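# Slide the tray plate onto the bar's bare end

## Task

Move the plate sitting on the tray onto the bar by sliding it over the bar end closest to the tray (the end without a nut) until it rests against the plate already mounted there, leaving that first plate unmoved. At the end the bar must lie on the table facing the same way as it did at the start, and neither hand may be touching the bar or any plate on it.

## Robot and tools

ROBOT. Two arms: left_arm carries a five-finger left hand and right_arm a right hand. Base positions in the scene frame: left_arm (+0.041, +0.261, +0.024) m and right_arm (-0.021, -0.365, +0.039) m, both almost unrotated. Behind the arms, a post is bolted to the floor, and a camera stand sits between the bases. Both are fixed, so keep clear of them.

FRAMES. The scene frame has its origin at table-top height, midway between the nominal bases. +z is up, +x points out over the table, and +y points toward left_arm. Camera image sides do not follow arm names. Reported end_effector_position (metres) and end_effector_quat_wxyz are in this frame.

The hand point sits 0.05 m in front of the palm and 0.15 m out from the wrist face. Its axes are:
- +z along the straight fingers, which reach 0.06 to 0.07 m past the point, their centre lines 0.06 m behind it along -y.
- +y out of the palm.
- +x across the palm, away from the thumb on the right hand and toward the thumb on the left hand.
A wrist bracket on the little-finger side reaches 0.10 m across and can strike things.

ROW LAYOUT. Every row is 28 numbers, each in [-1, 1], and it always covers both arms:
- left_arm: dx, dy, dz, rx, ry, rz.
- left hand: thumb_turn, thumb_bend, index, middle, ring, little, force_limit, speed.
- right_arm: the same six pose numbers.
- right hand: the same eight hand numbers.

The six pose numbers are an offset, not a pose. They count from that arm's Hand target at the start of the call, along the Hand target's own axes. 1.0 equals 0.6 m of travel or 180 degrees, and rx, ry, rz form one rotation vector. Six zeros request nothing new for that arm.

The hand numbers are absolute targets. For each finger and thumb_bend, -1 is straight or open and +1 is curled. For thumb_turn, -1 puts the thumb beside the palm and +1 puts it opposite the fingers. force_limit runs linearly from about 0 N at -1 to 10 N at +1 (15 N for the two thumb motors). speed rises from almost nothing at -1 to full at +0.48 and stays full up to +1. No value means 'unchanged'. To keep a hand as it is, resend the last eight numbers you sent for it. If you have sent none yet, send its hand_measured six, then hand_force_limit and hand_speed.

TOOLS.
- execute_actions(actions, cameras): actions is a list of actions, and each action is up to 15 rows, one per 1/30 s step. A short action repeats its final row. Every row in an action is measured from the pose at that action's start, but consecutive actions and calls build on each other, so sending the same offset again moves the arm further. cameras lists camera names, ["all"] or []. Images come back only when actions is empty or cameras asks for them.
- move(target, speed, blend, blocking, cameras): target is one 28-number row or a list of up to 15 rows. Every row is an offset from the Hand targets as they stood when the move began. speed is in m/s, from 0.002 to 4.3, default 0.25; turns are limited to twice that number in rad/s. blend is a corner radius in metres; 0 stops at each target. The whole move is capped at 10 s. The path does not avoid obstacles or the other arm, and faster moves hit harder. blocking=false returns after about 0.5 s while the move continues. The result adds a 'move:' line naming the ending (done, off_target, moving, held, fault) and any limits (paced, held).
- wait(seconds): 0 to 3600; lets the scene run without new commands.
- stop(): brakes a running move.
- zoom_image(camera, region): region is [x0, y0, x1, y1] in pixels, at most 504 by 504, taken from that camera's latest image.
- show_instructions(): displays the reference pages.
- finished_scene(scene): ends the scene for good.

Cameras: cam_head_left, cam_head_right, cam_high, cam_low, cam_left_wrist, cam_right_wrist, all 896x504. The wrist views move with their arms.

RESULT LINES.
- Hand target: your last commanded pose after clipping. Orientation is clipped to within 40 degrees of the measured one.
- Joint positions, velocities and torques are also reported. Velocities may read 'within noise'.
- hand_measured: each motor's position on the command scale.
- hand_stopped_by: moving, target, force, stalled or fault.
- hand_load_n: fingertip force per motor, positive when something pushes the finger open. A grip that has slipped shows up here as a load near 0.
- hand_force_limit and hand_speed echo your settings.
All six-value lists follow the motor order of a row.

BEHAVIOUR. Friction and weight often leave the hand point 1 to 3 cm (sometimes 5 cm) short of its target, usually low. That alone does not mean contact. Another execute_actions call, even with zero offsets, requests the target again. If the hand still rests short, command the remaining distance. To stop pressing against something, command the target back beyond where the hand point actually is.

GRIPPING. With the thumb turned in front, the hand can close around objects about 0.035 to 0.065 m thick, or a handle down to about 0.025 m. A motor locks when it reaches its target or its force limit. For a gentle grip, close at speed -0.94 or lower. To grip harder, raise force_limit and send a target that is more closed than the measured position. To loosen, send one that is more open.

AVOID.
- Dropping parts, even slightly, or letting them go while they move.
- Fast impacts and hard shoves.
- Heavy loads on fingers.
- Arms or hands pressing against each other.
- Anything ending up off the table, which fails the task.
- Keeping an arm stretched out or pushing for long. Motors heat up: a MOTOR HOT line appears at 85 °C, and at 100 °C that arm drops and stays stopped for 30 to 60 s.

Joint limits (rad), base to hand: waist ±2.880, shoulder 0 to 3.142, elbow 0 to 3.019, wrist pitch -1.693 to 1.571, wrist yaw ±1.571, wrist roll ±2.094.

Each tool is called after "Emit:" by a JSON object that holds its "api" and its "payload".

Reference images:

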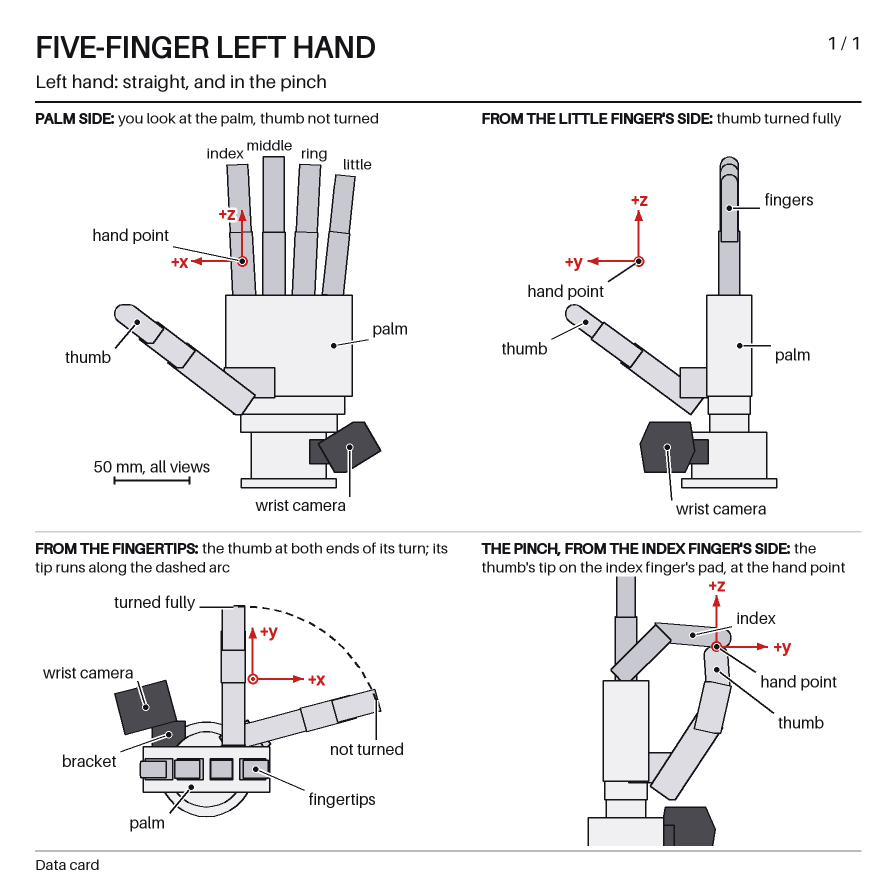

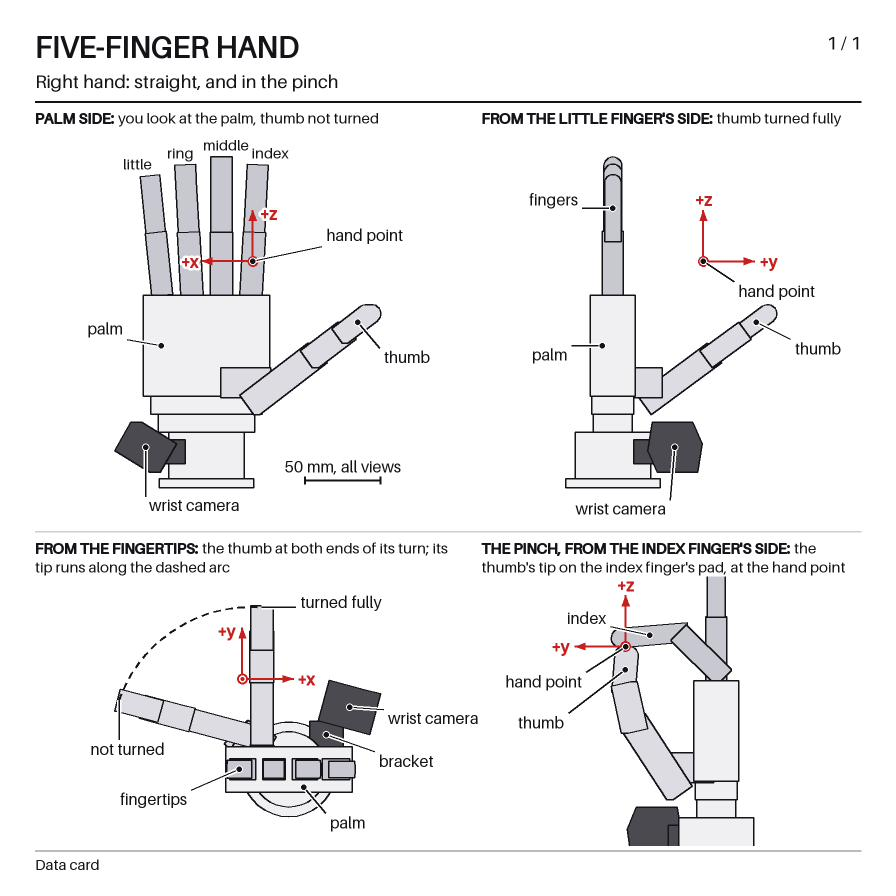

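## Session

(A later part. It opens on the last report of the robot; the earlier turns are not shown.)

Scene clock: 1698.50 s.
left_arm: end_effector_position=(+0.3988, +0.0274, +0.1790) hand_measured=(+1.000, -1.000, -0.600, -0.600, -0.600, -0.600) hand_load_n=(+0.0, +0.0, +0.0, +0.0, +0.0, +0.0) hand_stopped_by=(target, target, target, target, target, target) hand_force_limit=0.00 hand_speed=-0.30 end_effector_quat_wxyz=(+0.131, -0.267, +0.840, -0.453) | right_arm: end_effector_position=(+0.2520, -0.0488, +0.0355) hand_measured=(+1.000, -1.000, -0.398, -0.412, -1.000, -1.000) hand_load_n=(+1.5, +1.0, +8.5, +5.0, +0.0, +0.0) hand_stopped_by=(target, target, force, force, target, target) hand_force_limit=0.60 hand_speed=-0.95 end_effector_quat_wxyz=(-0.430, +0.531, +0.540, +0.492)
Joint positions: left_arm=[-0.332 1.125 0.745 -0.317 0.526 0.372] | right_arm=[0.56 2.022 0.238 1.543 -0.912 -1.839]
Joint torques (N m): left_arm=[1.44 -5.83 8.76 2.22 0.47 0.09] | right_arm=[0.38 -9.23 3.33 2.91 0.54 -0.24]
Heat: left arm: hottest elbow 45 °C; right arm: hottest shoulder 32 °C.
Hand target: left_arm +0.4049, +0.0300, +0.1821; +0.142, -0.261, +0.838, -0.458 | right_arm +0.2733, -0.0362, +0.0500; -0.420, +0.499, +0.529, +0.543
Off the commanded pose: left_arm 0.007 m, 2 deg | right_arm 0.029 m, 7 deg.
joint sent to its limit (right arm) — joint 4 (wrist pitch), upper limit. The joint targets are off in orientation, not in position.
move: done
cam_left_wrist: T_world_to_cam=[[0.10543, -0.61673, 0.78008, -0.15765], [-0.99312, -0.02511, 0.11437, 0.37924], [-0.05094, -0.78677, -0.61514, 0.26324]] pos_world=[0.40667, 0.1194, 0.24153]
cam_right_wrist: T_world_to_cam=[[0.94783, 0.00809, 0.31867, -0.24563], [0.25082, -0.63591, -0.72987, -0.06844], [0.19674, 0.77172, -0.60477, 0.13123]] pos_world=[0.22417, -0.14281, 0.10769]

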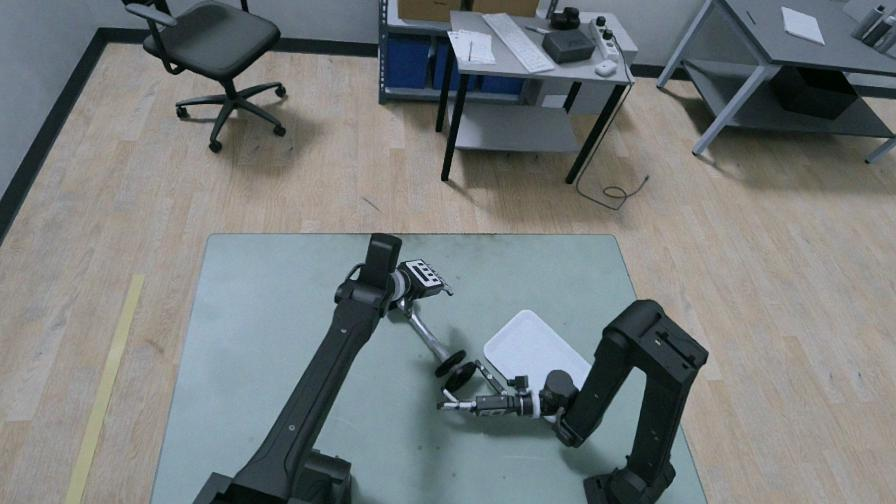

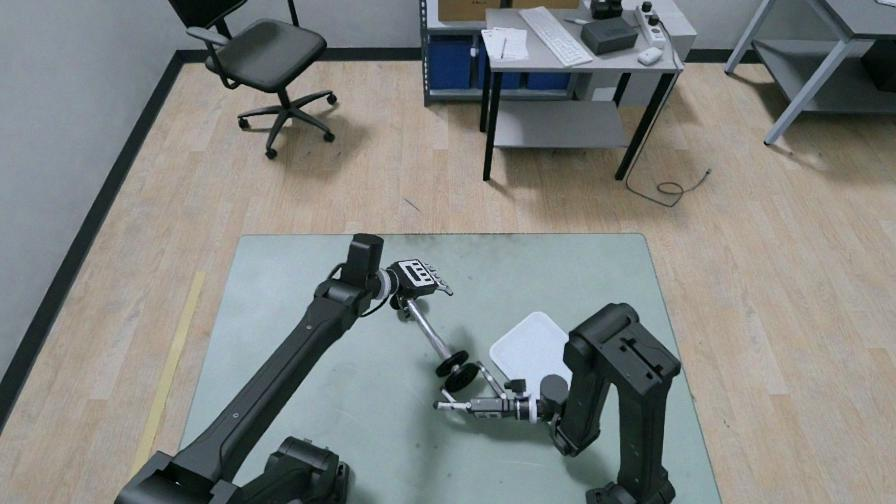

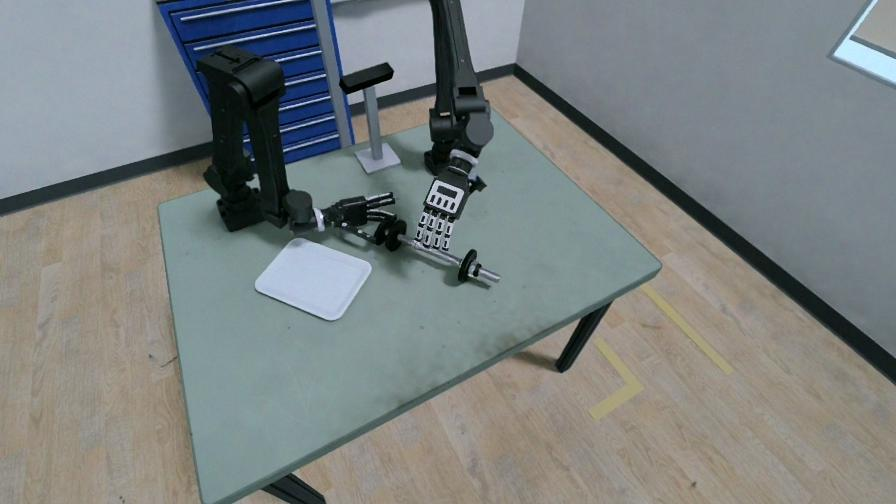

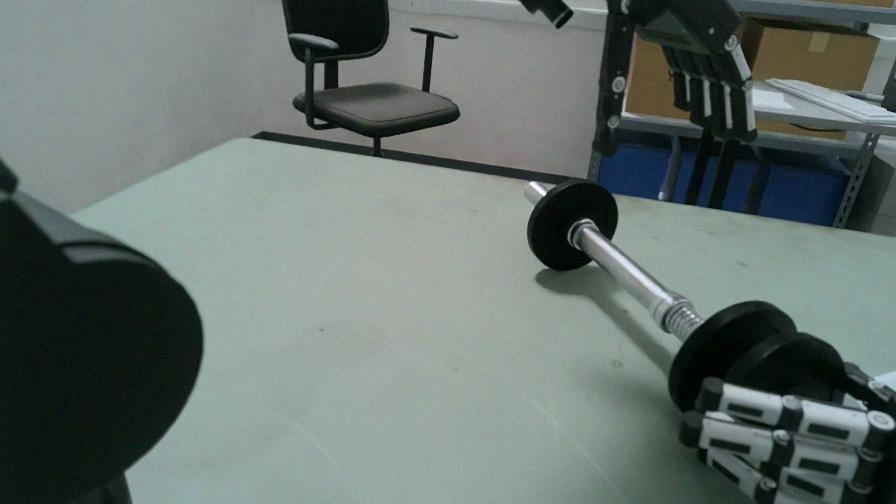

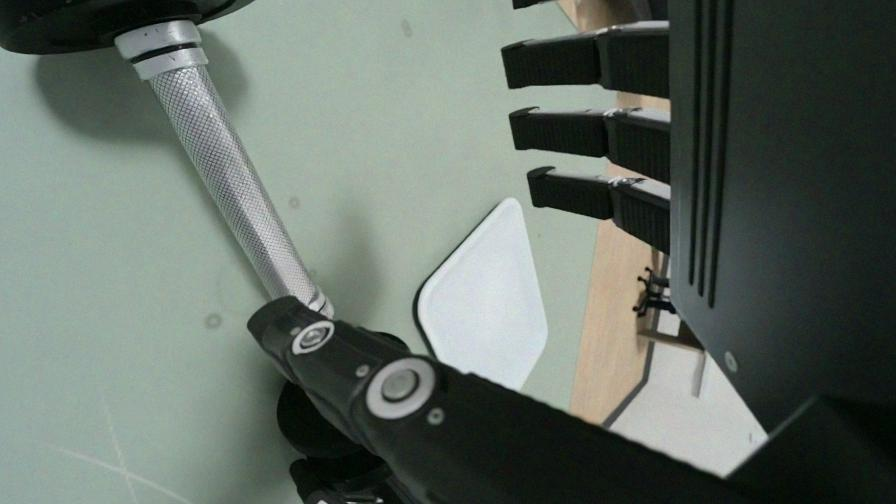

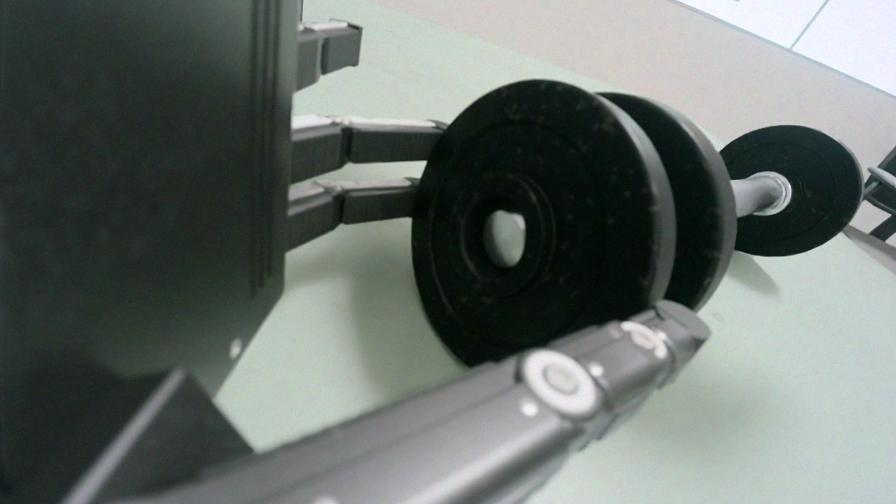

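Emit:
{"api": "move", "payload": {"target": [-0.0122,0.1028,0.0555,0,0,0,1,-1,-0.6,-0.6,-0.6,-0.6,0,-0.3, 0,0,0,0,0,0,1,-1,-0.2,-0.2,-1,-1,0.6,-0.95], "speed": 0.08, "cameras": ["cam_head_right","cam_high","cam_low","cam_left_wrist"]}}

Emit:
{"api": "zoom_image", "payload": {"camera": "cam_low", "region": [500, 60, 800, 340]}}

Scene clock: 1717.33 s.
left_arm: end_effector_position=(+0.4015, +0.0358, +0.1120) hand_measured=(+1.000, -1.000, -0.600, -0.600, -0.600, -0.600) hand_load_n=(+0.0, +0.0, +0.0, +0.0, +0.0, +0.0) hand_stopped_by=(target, target, target, target, target, target) hand_force_limit=0.00 hand_speed=-0.30 end_effector_quat_wxyz=(+0.134, -0.265, +0.840, -0.455) | right_arm: end_effector_position=(+0.2520, -0.0488, +0.0355) hand_measured=(+1.000, -1.000, -0.398, -0.412, -1.000, -1.000) hand_load_n=(+1.5, +1.0, +9.0, +5.0, +0.0, +0.0) hand_stopped_by=(target, target, force, force, target, target) hand_force_limit=0.60 hand_speed=-0.95 end_effector_quat_wxyz=(-0.430, +0.531, +0.540, +0.492)
Joint positions: left_arm=[-0.305 1.231 0.624 -0.093 0.547 0.393] | right_arm=[0.56 2.022 0.238 1.543 -0.912 -1.839]
Joint torques (N m): left_arm=[1.61 -5.83 7.91 2.35 0.49 0.06] | right_arm=[0.32 -9.23 3.3 2.86 0.55 -0.23]
Heat: left arm: hottest elbow 44 °C; right arm: hottest shoulder 32 °C.
Hand target: left_arm +0.4080, +0.0384, +0.1123; +0.142, -0.261, +0.838, -0.458 | right_arm +0.2733, -0.0362, +0.0500; -0.420, +0.499, +0.529, +0.543
Off the commanded pose: left_arm 0.007 m, 1 deg | right_arm 0.029 m, 7 deg.
joint sent to its limit (right arm) — joint 4 (wrist pitch), upper limit. The joint targets are off in orientation, not in position.
move: done
cam_left_wrist: T_world_to_cam=[[0.09912, -0.61489, 0.78236, -0.09836], [-0.99397, -0.02408, 0.107, 0.39092], [-0.04695, -0.78824, -0.61357, 0.22705]] pos_world=[0.40897, 0.1279, 0.17444]

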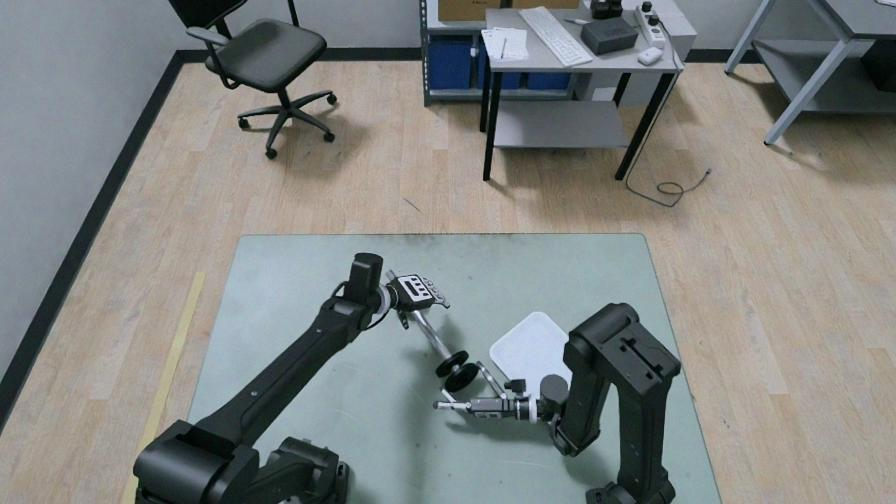

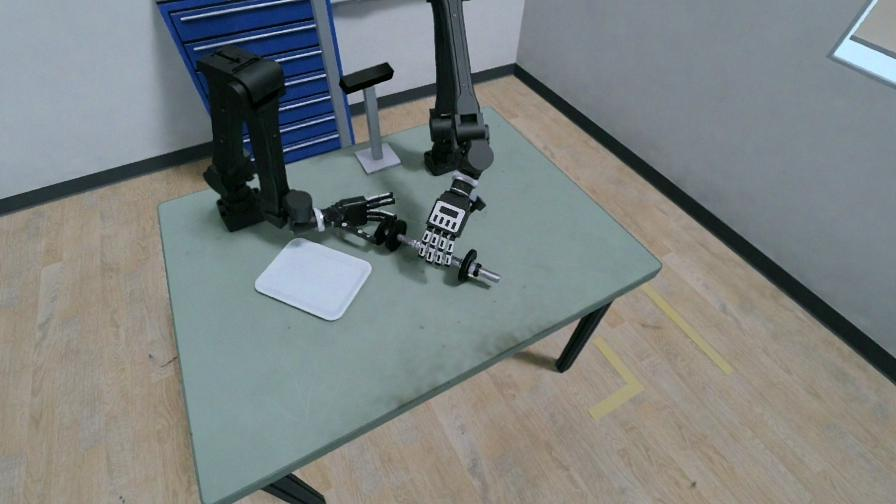

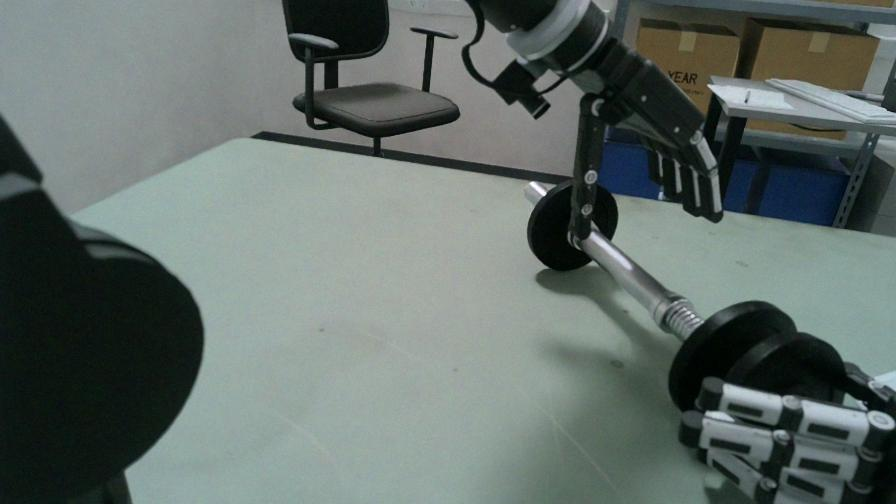

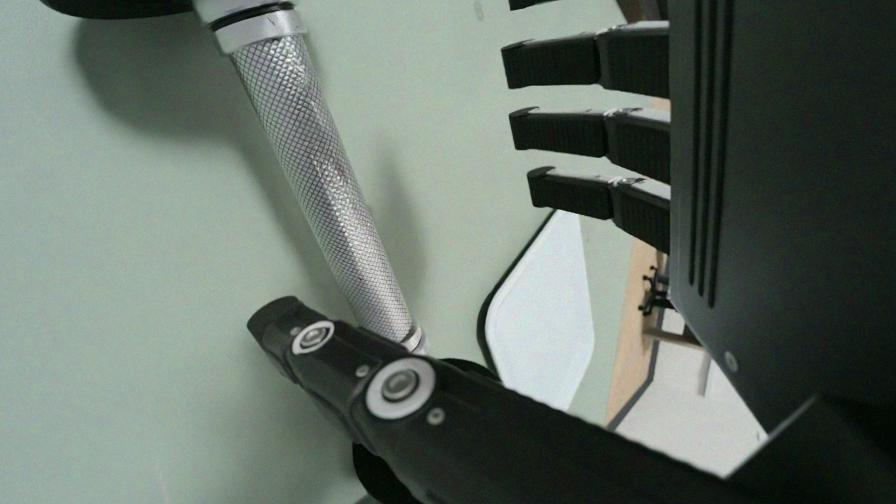

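Scaled by 1.680.

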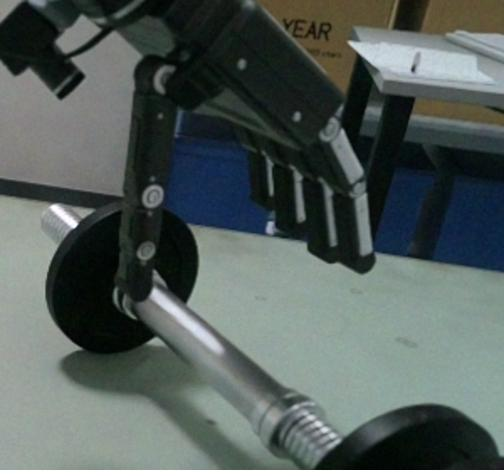

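Emit:
{"api": "move", "payload": {"target": [-0.0003,0.0658,0.0313,0,0,0,1,-1,-0.6,-0.6,-0.6,-0.6,0,-0.3, 0,0,0,0,0,0,1,-1,-0.2,-0.2,-1,-1,0.6,-0.95], "speed": 0.06, "cameras": ["cam_low","cam_left_wrist"]}}

Emit:
{"api": "zoom_image", "payload": {"camera": "cam_low", "region": [500, 60, 800, 340]}}

Scene clock: 1741.70 s.
left_arm: end_effector_position=(+0.3991, +0.0401, +0.0694) hand_measured=(+1.000, -1.000, -0.600, -0.600, -0.600, -0.600) hand_load_n=(+0.0, +0.0, +0.0, +0.0, +0.0, +0.0) hand_stopped_by=(target, target, target, target, target, target) hand_force_limit=0.00 hand_speed=-0.30 end_effector_quat_wxyz=(+0.134, -0.265, +0.839, -0.455) | right_arm: end_effector_position=(+0.2520, -0.0488, +0.0355) hand_measured=(+1.000, -1.000, -0.398, -0.412, -1.000, -1.000) hand_load_n=(+1.0, +1.5, +9.0, +5.0, +0.0, +0.0) hand_stopped_by=(target, target, force, force, target, target) hand_force_limit=0.60 hand_speed=-0.95 end_effector_quat_wxyz=(-0.430, +0.531, +0.540, +0.492)
Joint positions: left_arm=[-0.295 1.321 0.556 0.062 0.555 0.401] | right_arm=[0.56 2.022 0.238 1.543 -0.912 -1.839]
Joint torques (N m): left_arm=[1.44 -6.07 6.99 2.43 0.5 0.06] | right_arm=[0.21 -9.47 3.29 2.88 0.55 -0.24]
Heat: left arm: hottest elbow 43 °C; right arm: hottest shoulder 32 °C.
Hand target: left_arm +0.4049, +0.0431, +0.0689; +0.142, -0.261, +0.838, -0.458 | right_arm +0.2733, -0.0362, +0.0500; -0.420, +0.499, +0.529, +0.543
Off the commanded pose: left_arm 0.007 m, 1 deg | right_arm 0.029 m, 7 deg.
joint sent to its limit (right arm) — joint 4 (wrist pitch), upper limit. The joint targets are off in orientation, not in position.
move: done
cam_left_wrist: T_world_to_cam=[[0.09801, -0.6144, 0.78288, -0.06169], [-0.99411, -0.02396, 0.10565, 0.39343], [-0.04616, -0.78863, -0.61313, 0.20388]] pos_world=[0.40657, 0.1323, 0.13174]

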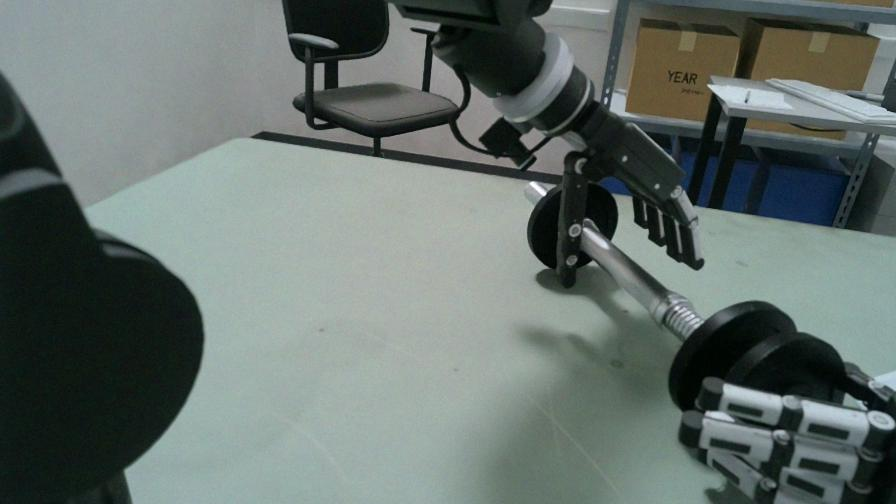

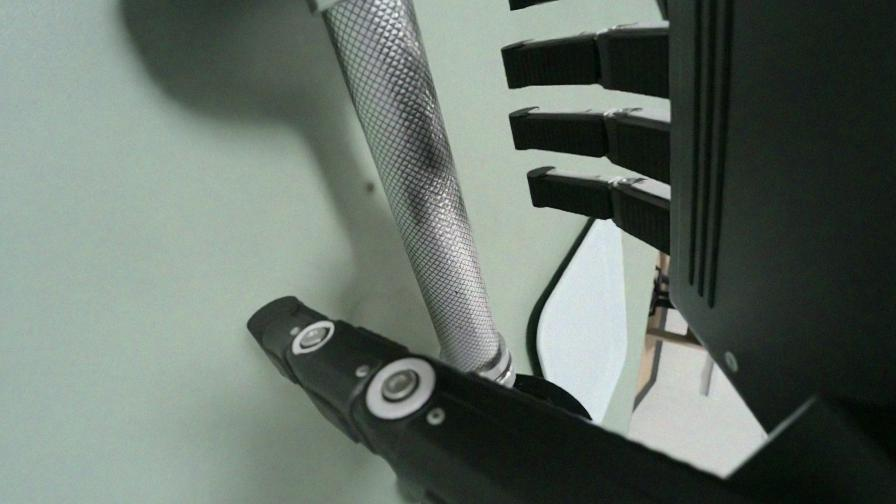

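Scaled by 1.680.

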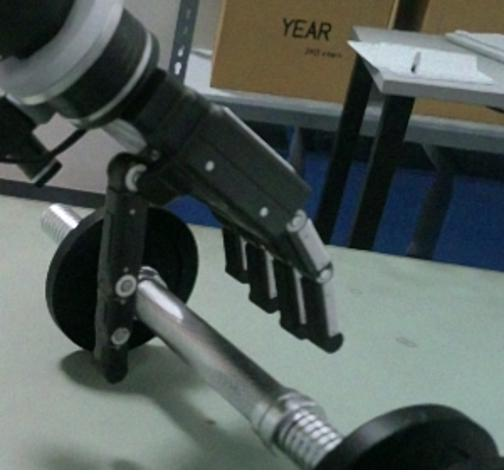

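Emit:
{"api": "execute_actions", "payload": {"actions": []}}

Scene clock: 1762.90 s.
left_arm: end_effector_position=(+0.3992, +0.0401, +0.0695) hand_measured=(+1.000, -1.000, -0.600, -0.600, -0.600, -0.600) hand_load_n=(+0.0, +0.0, +0.0, +0.0, +0.0, +0.0) hand_stopped_by=(target, target, target, target, target, target) hand_force_limit=0.00 hand_speed=-0.30 end_effector_quat_wxyz=(+0.135, -0.265, +0.839, -0.456) | right_arm: end_effector_position=(+0.2520, -0.0488, +0.0355) hand_measured=(+1.000, -1.000, -0.398, -0.412, -1.000, -1.000) hand_load_n=(+1.5, +1.0, +9.0, +5.0, +0.0, +0.0) hand_stopped_by=(target, target, force, force, target, target) hand_force_limit=0.60 hand_speed=-0.95 end_effector_quat_wxyz=(-0.430, +0.531, +0.540, +0.492)
Joint positions: left_arm=[-0.295 1.321 0.556 0.063 0.555 0.401] | right_arm=[0.56 2.022 0.238 1.543 -0.912 -1.839]
Joint velocities: within noise
Joint torques (N m): left_arm=[1.49 -6.01 6.95 2.26 0.5 0.07] | right_arm=[0.32 -9.35 3.34 2.93 0.54 -0.24]
Heat: left arm: hottest elbow 42 °C; right arm: hottest shoulder 32 °C.
Hand target: left_arm +0.4050, +0.0431, +0.0689; +0.142, -0.261, +0.838, -0.458 | right_arm +0.2733, -0.0362, +0.0500; -0.420, +0.499, +0.529, +0.543
Off the commanded pose: left_arm 0.007 m, 1 deg | right_arm 0.029 m, 7 deg.
camera_calibration:
cam_left_wrist: T_world_to_cam=[[0.09763, -0.61435, 0.78297, -0.06164], [-0.99416, -0.02387, 0.10523, 0.39348], [-0.04595, -0.78868, -0.61309, 0.20385]] pos_world=[0.40657, 0.1323, 0.13184]
cam_right_wrist: T_world_to_cam=[[0.94783, 0.00809, 0.31867, -0.24563], [0.25082, -0.63591, -0.72987, -0.06844], [0.19674, 0.77172, -0.60477, 0.13123]] pos_world=[0.22417, -0.14281, 0.10769]

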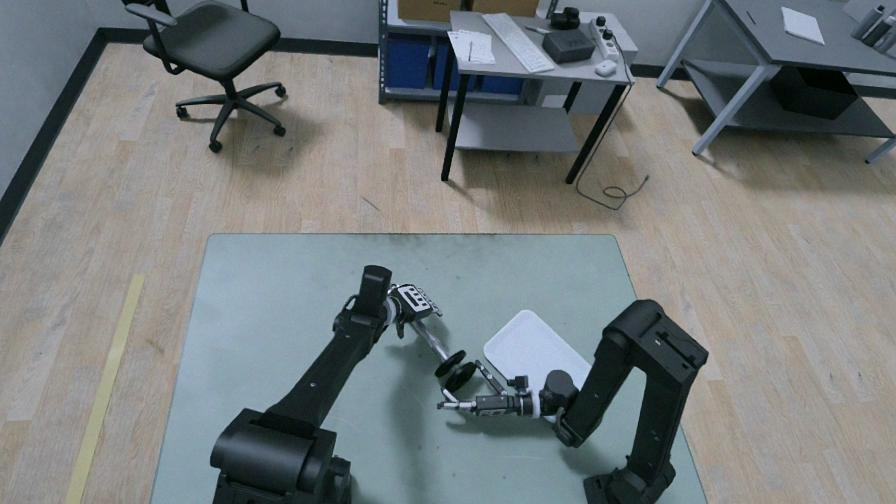

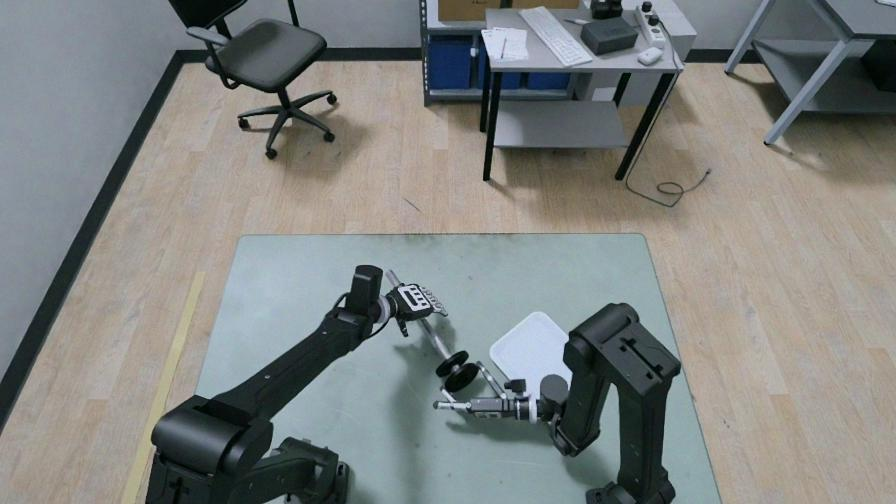

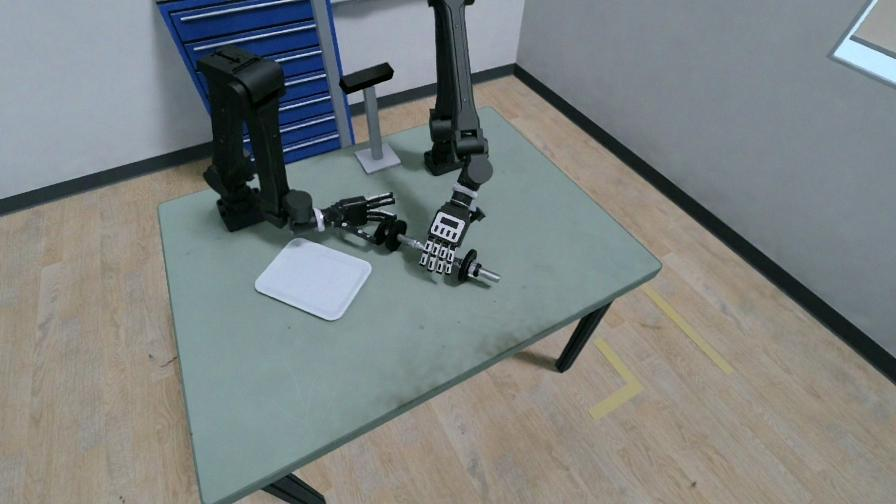

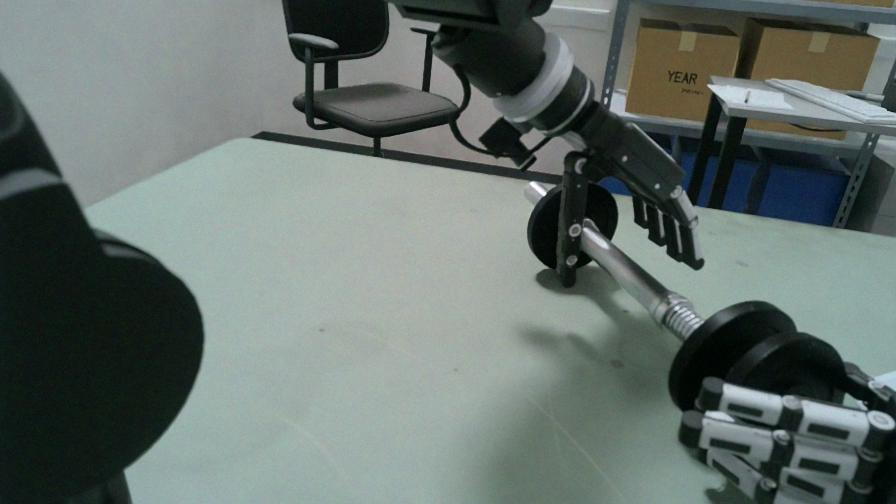

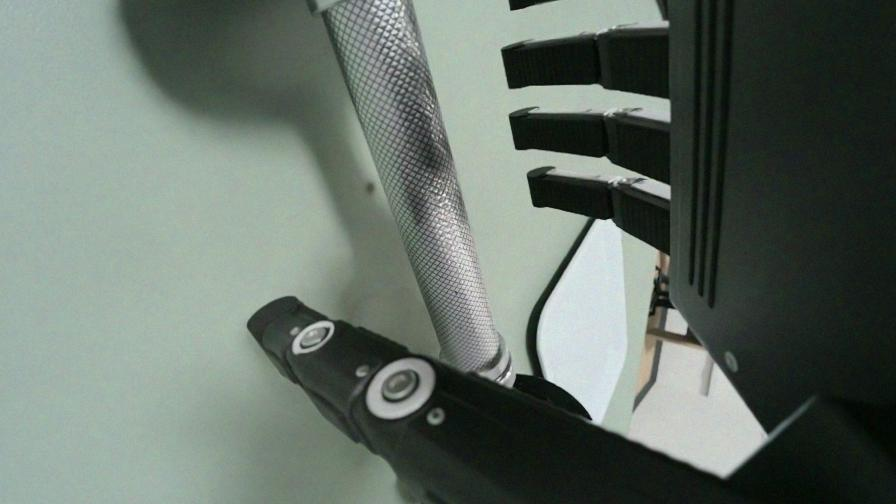

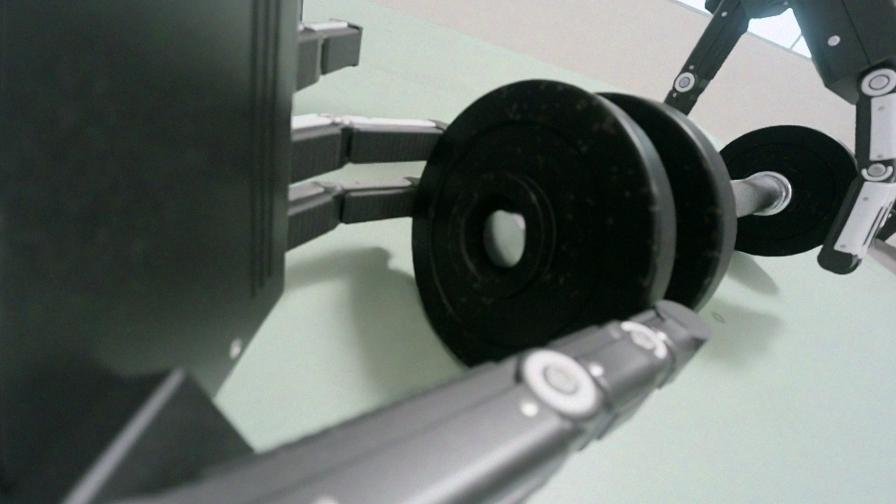

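Emit:
{"api": "move", "payload": {"target": [0,0,0,0,0,0,1,-0.3,-0.1,-0.1,-0.6,-0.6,-0.4,-0.93,0,0,0,0,0,0,1,-1,-0.2,-0.2,-1,-1,0.6,-0.95], "cameras": ["cam_low","cam_left_wrist","cam_right_wrist"]}}

Scene clock: 1790.43 s.
left_arm: end_effector_position=(+0.3992, +0.0401, +0.0695) hand_measured=(+1.000, -0.502, -0.100, -0.100, -0.600, -0.600) hand_load_n=(+0.0, +0.0, +0.0, +0.0, +0.0, +0.0) hand_stopped_by=(target, moving, target, target, target, target) hand_force_limit=-0.40 hand_speed=-0.93 end_effector_quat_wxyz=(+0.135, -0.264, +0.839, -0.456) | right_arm: end_effector_position=(+0.2520, -0.0488, +0.0355) hand_measured=(+1.000, -1.000, -0.398, -0.412, -1.000, -1.000) hand_load_n=(+1.0, +1.5, +8.5, +5.0, +0.0, +0.0) hand_stopped_by=(target, target, force, force, target, target) hand_force_limit=0.60 hand_speed=-0.95 end_effector_quat_wxyz=(-0.430, +0.531, +0.540, +0.492)
Joint positions: left_arm=[-0.295 1.321 0.556 0.063 0.556 0.401] | right_arm=[0.56 2.022 0.238 1.543 -0.912 -1.839]
Joint torques (N m): left_arm=[1.55 -6.07 6.97 2.33 0.5 0.06] | right_arm=[0.15 -9.41 3.33 2.89 0.53 -0.24]
Heat: left arm: hottest elbow 42 °C; right arm: hottest shoulder 32 °C.
Hand target: left_arm +0.4049, +0.0431, +0.0689; +0.142, -0.261, +0.838, -0.458 | right_arm +0.2733, -0.0362, +0.0500; -0.420, +0.499, +0.529, +0.543
Off the commanded pose: left_arm 0.007 m, 1 deg | right_arm 0.029 m, 7 deg.
joint sent to its limit (right arm) — joint 4 (wrist pitch), upper limit.
move: moving (left_arm; no rest 5 s after the move's start)
cam_left_wrist: T_world_to_cam=[[0.09717, -0.61432, 0.78305, -0.06147], [-0.99419, -0.02335, 0.10506, 0.39344], [-0.04626, -0.78872, -0.61302, 0.20397]] pos_world=[0.40657, 0.1323, 0.13184]
cam_right_wrist: T_world_to_cam=[[0.94783, 0.00809, 0.31867, -0.24563], [0.25082, -0.63591, -0.72987, -0.06844], [0.19674, 0.77172, -0.60477, 0.13123]] pos_world=[0.22417, -0.14281, 0.10769]

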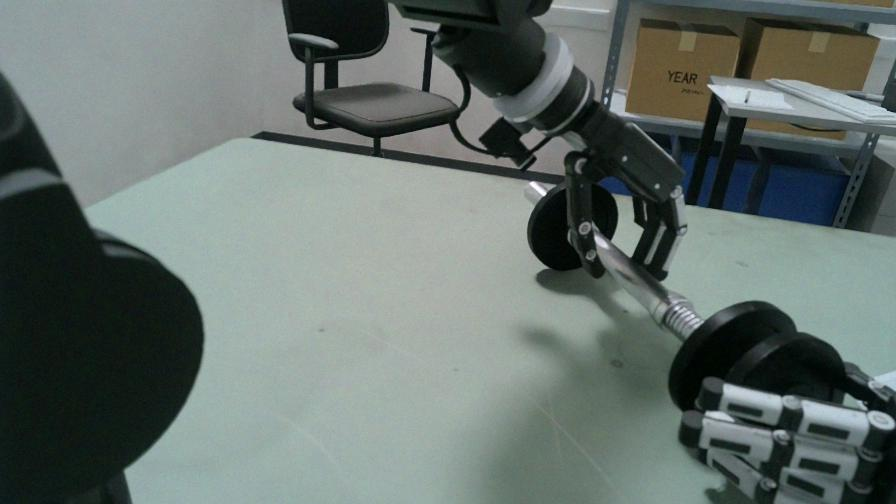

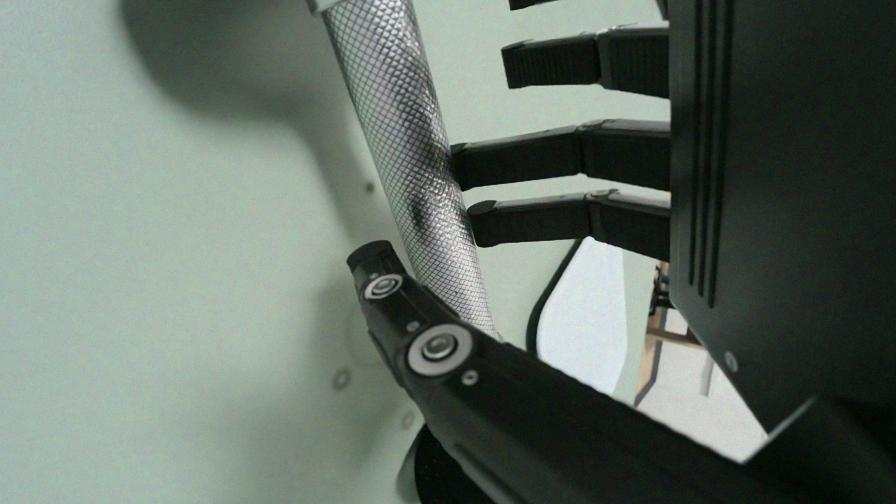

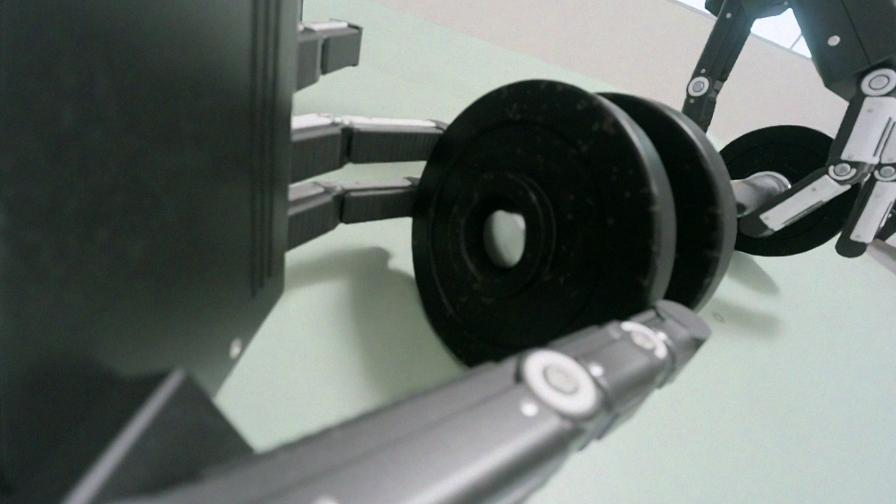

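Emit:
{"api": "move", "payload": {"target": [0,0,0,0,0,0,1,-0.05,0.1,0.1,-0.6,-0.6,-0.3,-0.93,0,0,0,0,0,0,1,-1,-0.2,-0.2,-1,-1,0.6,-0.95], "cameras": ["cam_low","cam_left_wrist","cam_right_wrist"]}}

Emit:
{"api": "wait", "payload": {"seconds": 3, "cameras": ["cam_low","cam_left_wrist"]}}

Scene clock: 1799.73 s.
left_arm: end_effector_position=(+0.3999, +0.0395, +0.0698) hand_measured=(+1.000, -0.050, +0.036, -0.002, -0.600, -0.600) hand_load_n=(+0.0, +0.0, +2.0, +0.0, +0.0, +0.0) hand_stopped_by=(target, target, force, force, target, target) hand_force_limit=-0.30 hand_speed=-0.93 end_effector_quat_wxyz=(+0.135, -0.263, +0.839, -0.457) | right_arm: end_effector_position=(+0.2526, -0.0483, +0.0355) hand_measured=(+1.000, -1.000, -0.398, -0.412, -1.000, -1.000) hand_load_n=(+1.5, +1.0, +9.0, +5.0, +0.0, +0.0) hand_stopped_by=(target, target, force, force, target, target) hand_force_limit=0.60 hand_speed=-0.95 end_effector_quat_wxyz=(-0.430, +0.531, +0.539, +0.493)
Joint positions: left_arm=[-0.295 1.323 0.556 0.068 0.558 0.402] | right_arm=[0.561 2.022 0.239 1.543 -0.91 -1.837]
Joint torques (N m): left_arm=[1.61 -6.3 7.01 2.07 0.39 0.06] | right_arm=[0.21 -9.41 3.21 2.86 0.48 -0.24]
Heat: left arm: hottest elbow 41 °C; right arm: hottest shoulder 32 °C.
Hand target: left_arm +0.4049, +0.0430, +0.0689; +0.142, -0.261, +0.838, -0.458 | right_arm +0.2733, -0.0361, +0.0500; -0.420, +0.499, +0.529, +0.543
Off the commanded pose: left_arm 0.006 m, 1 deg | right_arm 0.028 m, 7 deg.
joint sent to its limit (right arm) — joint 4 (wrist pitch), upper limit. The joint targets are off in orientation, not in position.
move: done
cam_left_wrist: T_world_to_cam=[[0.09293, -0.61261, 0.78491, -0.06067], [-0.99463, -0.02113, 0.10128, 0.3945], [-0.04546, -0.79011, -0.61128, 0.20331]] pos_world=[0.40726, 0.1318, 0.13194]
cam_right_wrist: T_world_to_cam=[[0.94784, 0.00706, 0.31866, -0.24626], [0.25022, -0.63578, -0.73019, -0.06806], [0.19745, 0.77184, -0.60438, 0.13057]] pos_world=[0.22466, -0.14231, 0.10769]

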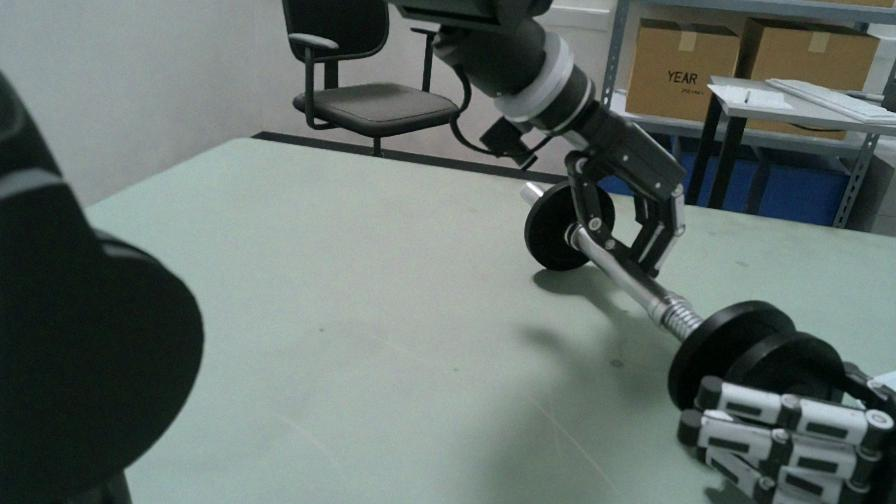

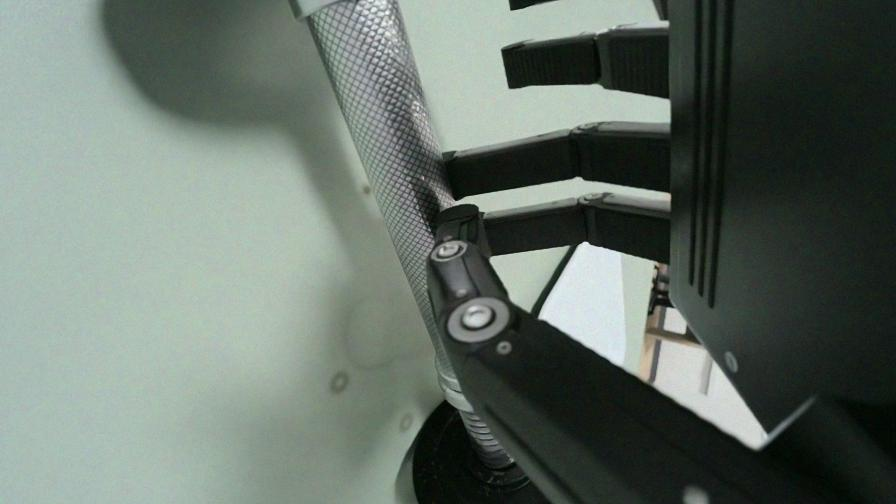

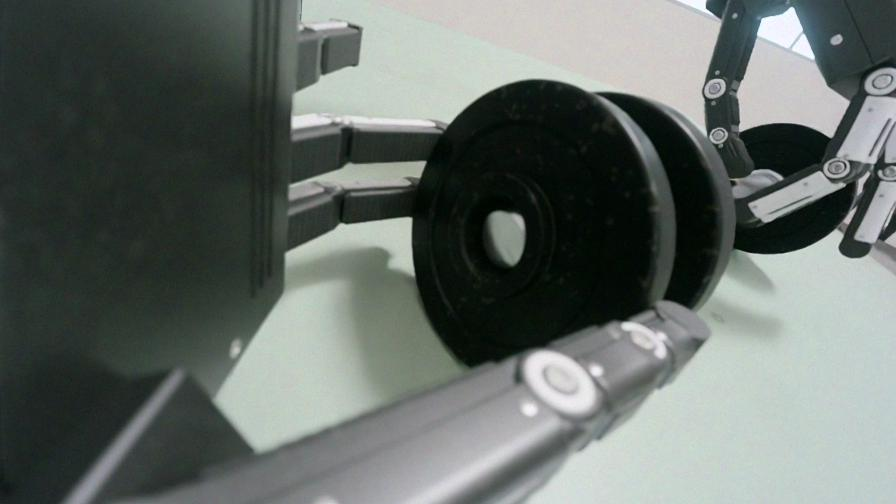

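Scene clock: 1802.73 s.
left_arm: end_effector_position=(+0.3999, +0.0395, +0.0698) hand_measured=(+1.000, -0.050, +0.036, -0.002, -0.600, -0.600) hand_load_n=(+0.0, +0.0, +2.0, +0.0, -0.5, +0.0) hand_stopped_by=(target, target, force, force, target, target) hand_force_limit=-0.30 hand_speed=-0.93 end_effector_quat_wxyz=(+0.135, -0.263, +0.839, -0.457) | right_arm: end_effector_position=(+0.2526, -0.0483, +0.0355) hand_measured=(+1.000, -1.000, -0.398, -0.412, -1.000, -1.000) hand_load_n=(+1.5, +1.0, +9.0, +5.5, +0.0, +0.0) hand_stopped_by=(target, target, force, force, target, target) hand_force_limit=0.60 hand_speed=-0.95 end_effector_quat_wxyz=(-0.430, +0.531, +0.539, +0.493)
Joint positions: left_arm=[-0.295 1.323 0.556 0.068 0.558 0.402] | right_arm=[0.561 2.022 0.239 1.543 -0.91 -1.837]
Joint torques (N m): left_arm=[1.55 -6.01 6.95 2.06 0.39 0.06] | right_arm=[0.44 -9.17 3.28 2.86 0.49 -0.25]
Heat: left arm: hottest elbow 41 °C; right arm: hottest shoulder 32 °C.
Hand target: left_arm +0.4049, +0.0430, +0.0689; +0.142, -0.261, +0.838, -0.458 | right_arm +0.2733, -0.0361, +0.0500; -0.420, +0.499, +0.529, +0.543
Off the commanded pose: left_arm 0.006 m, 1 deg | right_arm 0.028 m, 7 deg.
wait: 3.00 s; at rest by 0.17 s
cam_left_wrist: T_world_to_cam=[[0.09293, -0.61261, 0.78491, -0.06067], [-0.99463, -0.02113, 0.10128, 0.3945], [-0.04546, -0.79011, -0.61128, 0.20331]] pos_world=[0.40726, 0.1318, 0.13194]

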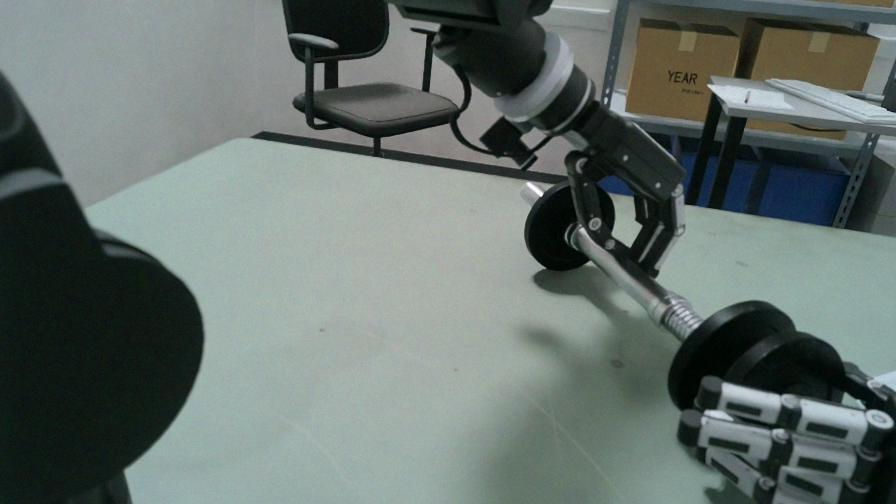

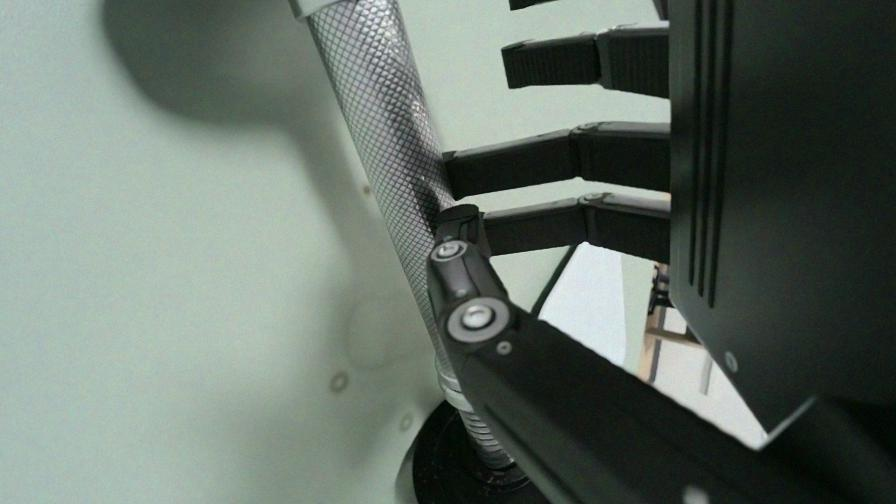

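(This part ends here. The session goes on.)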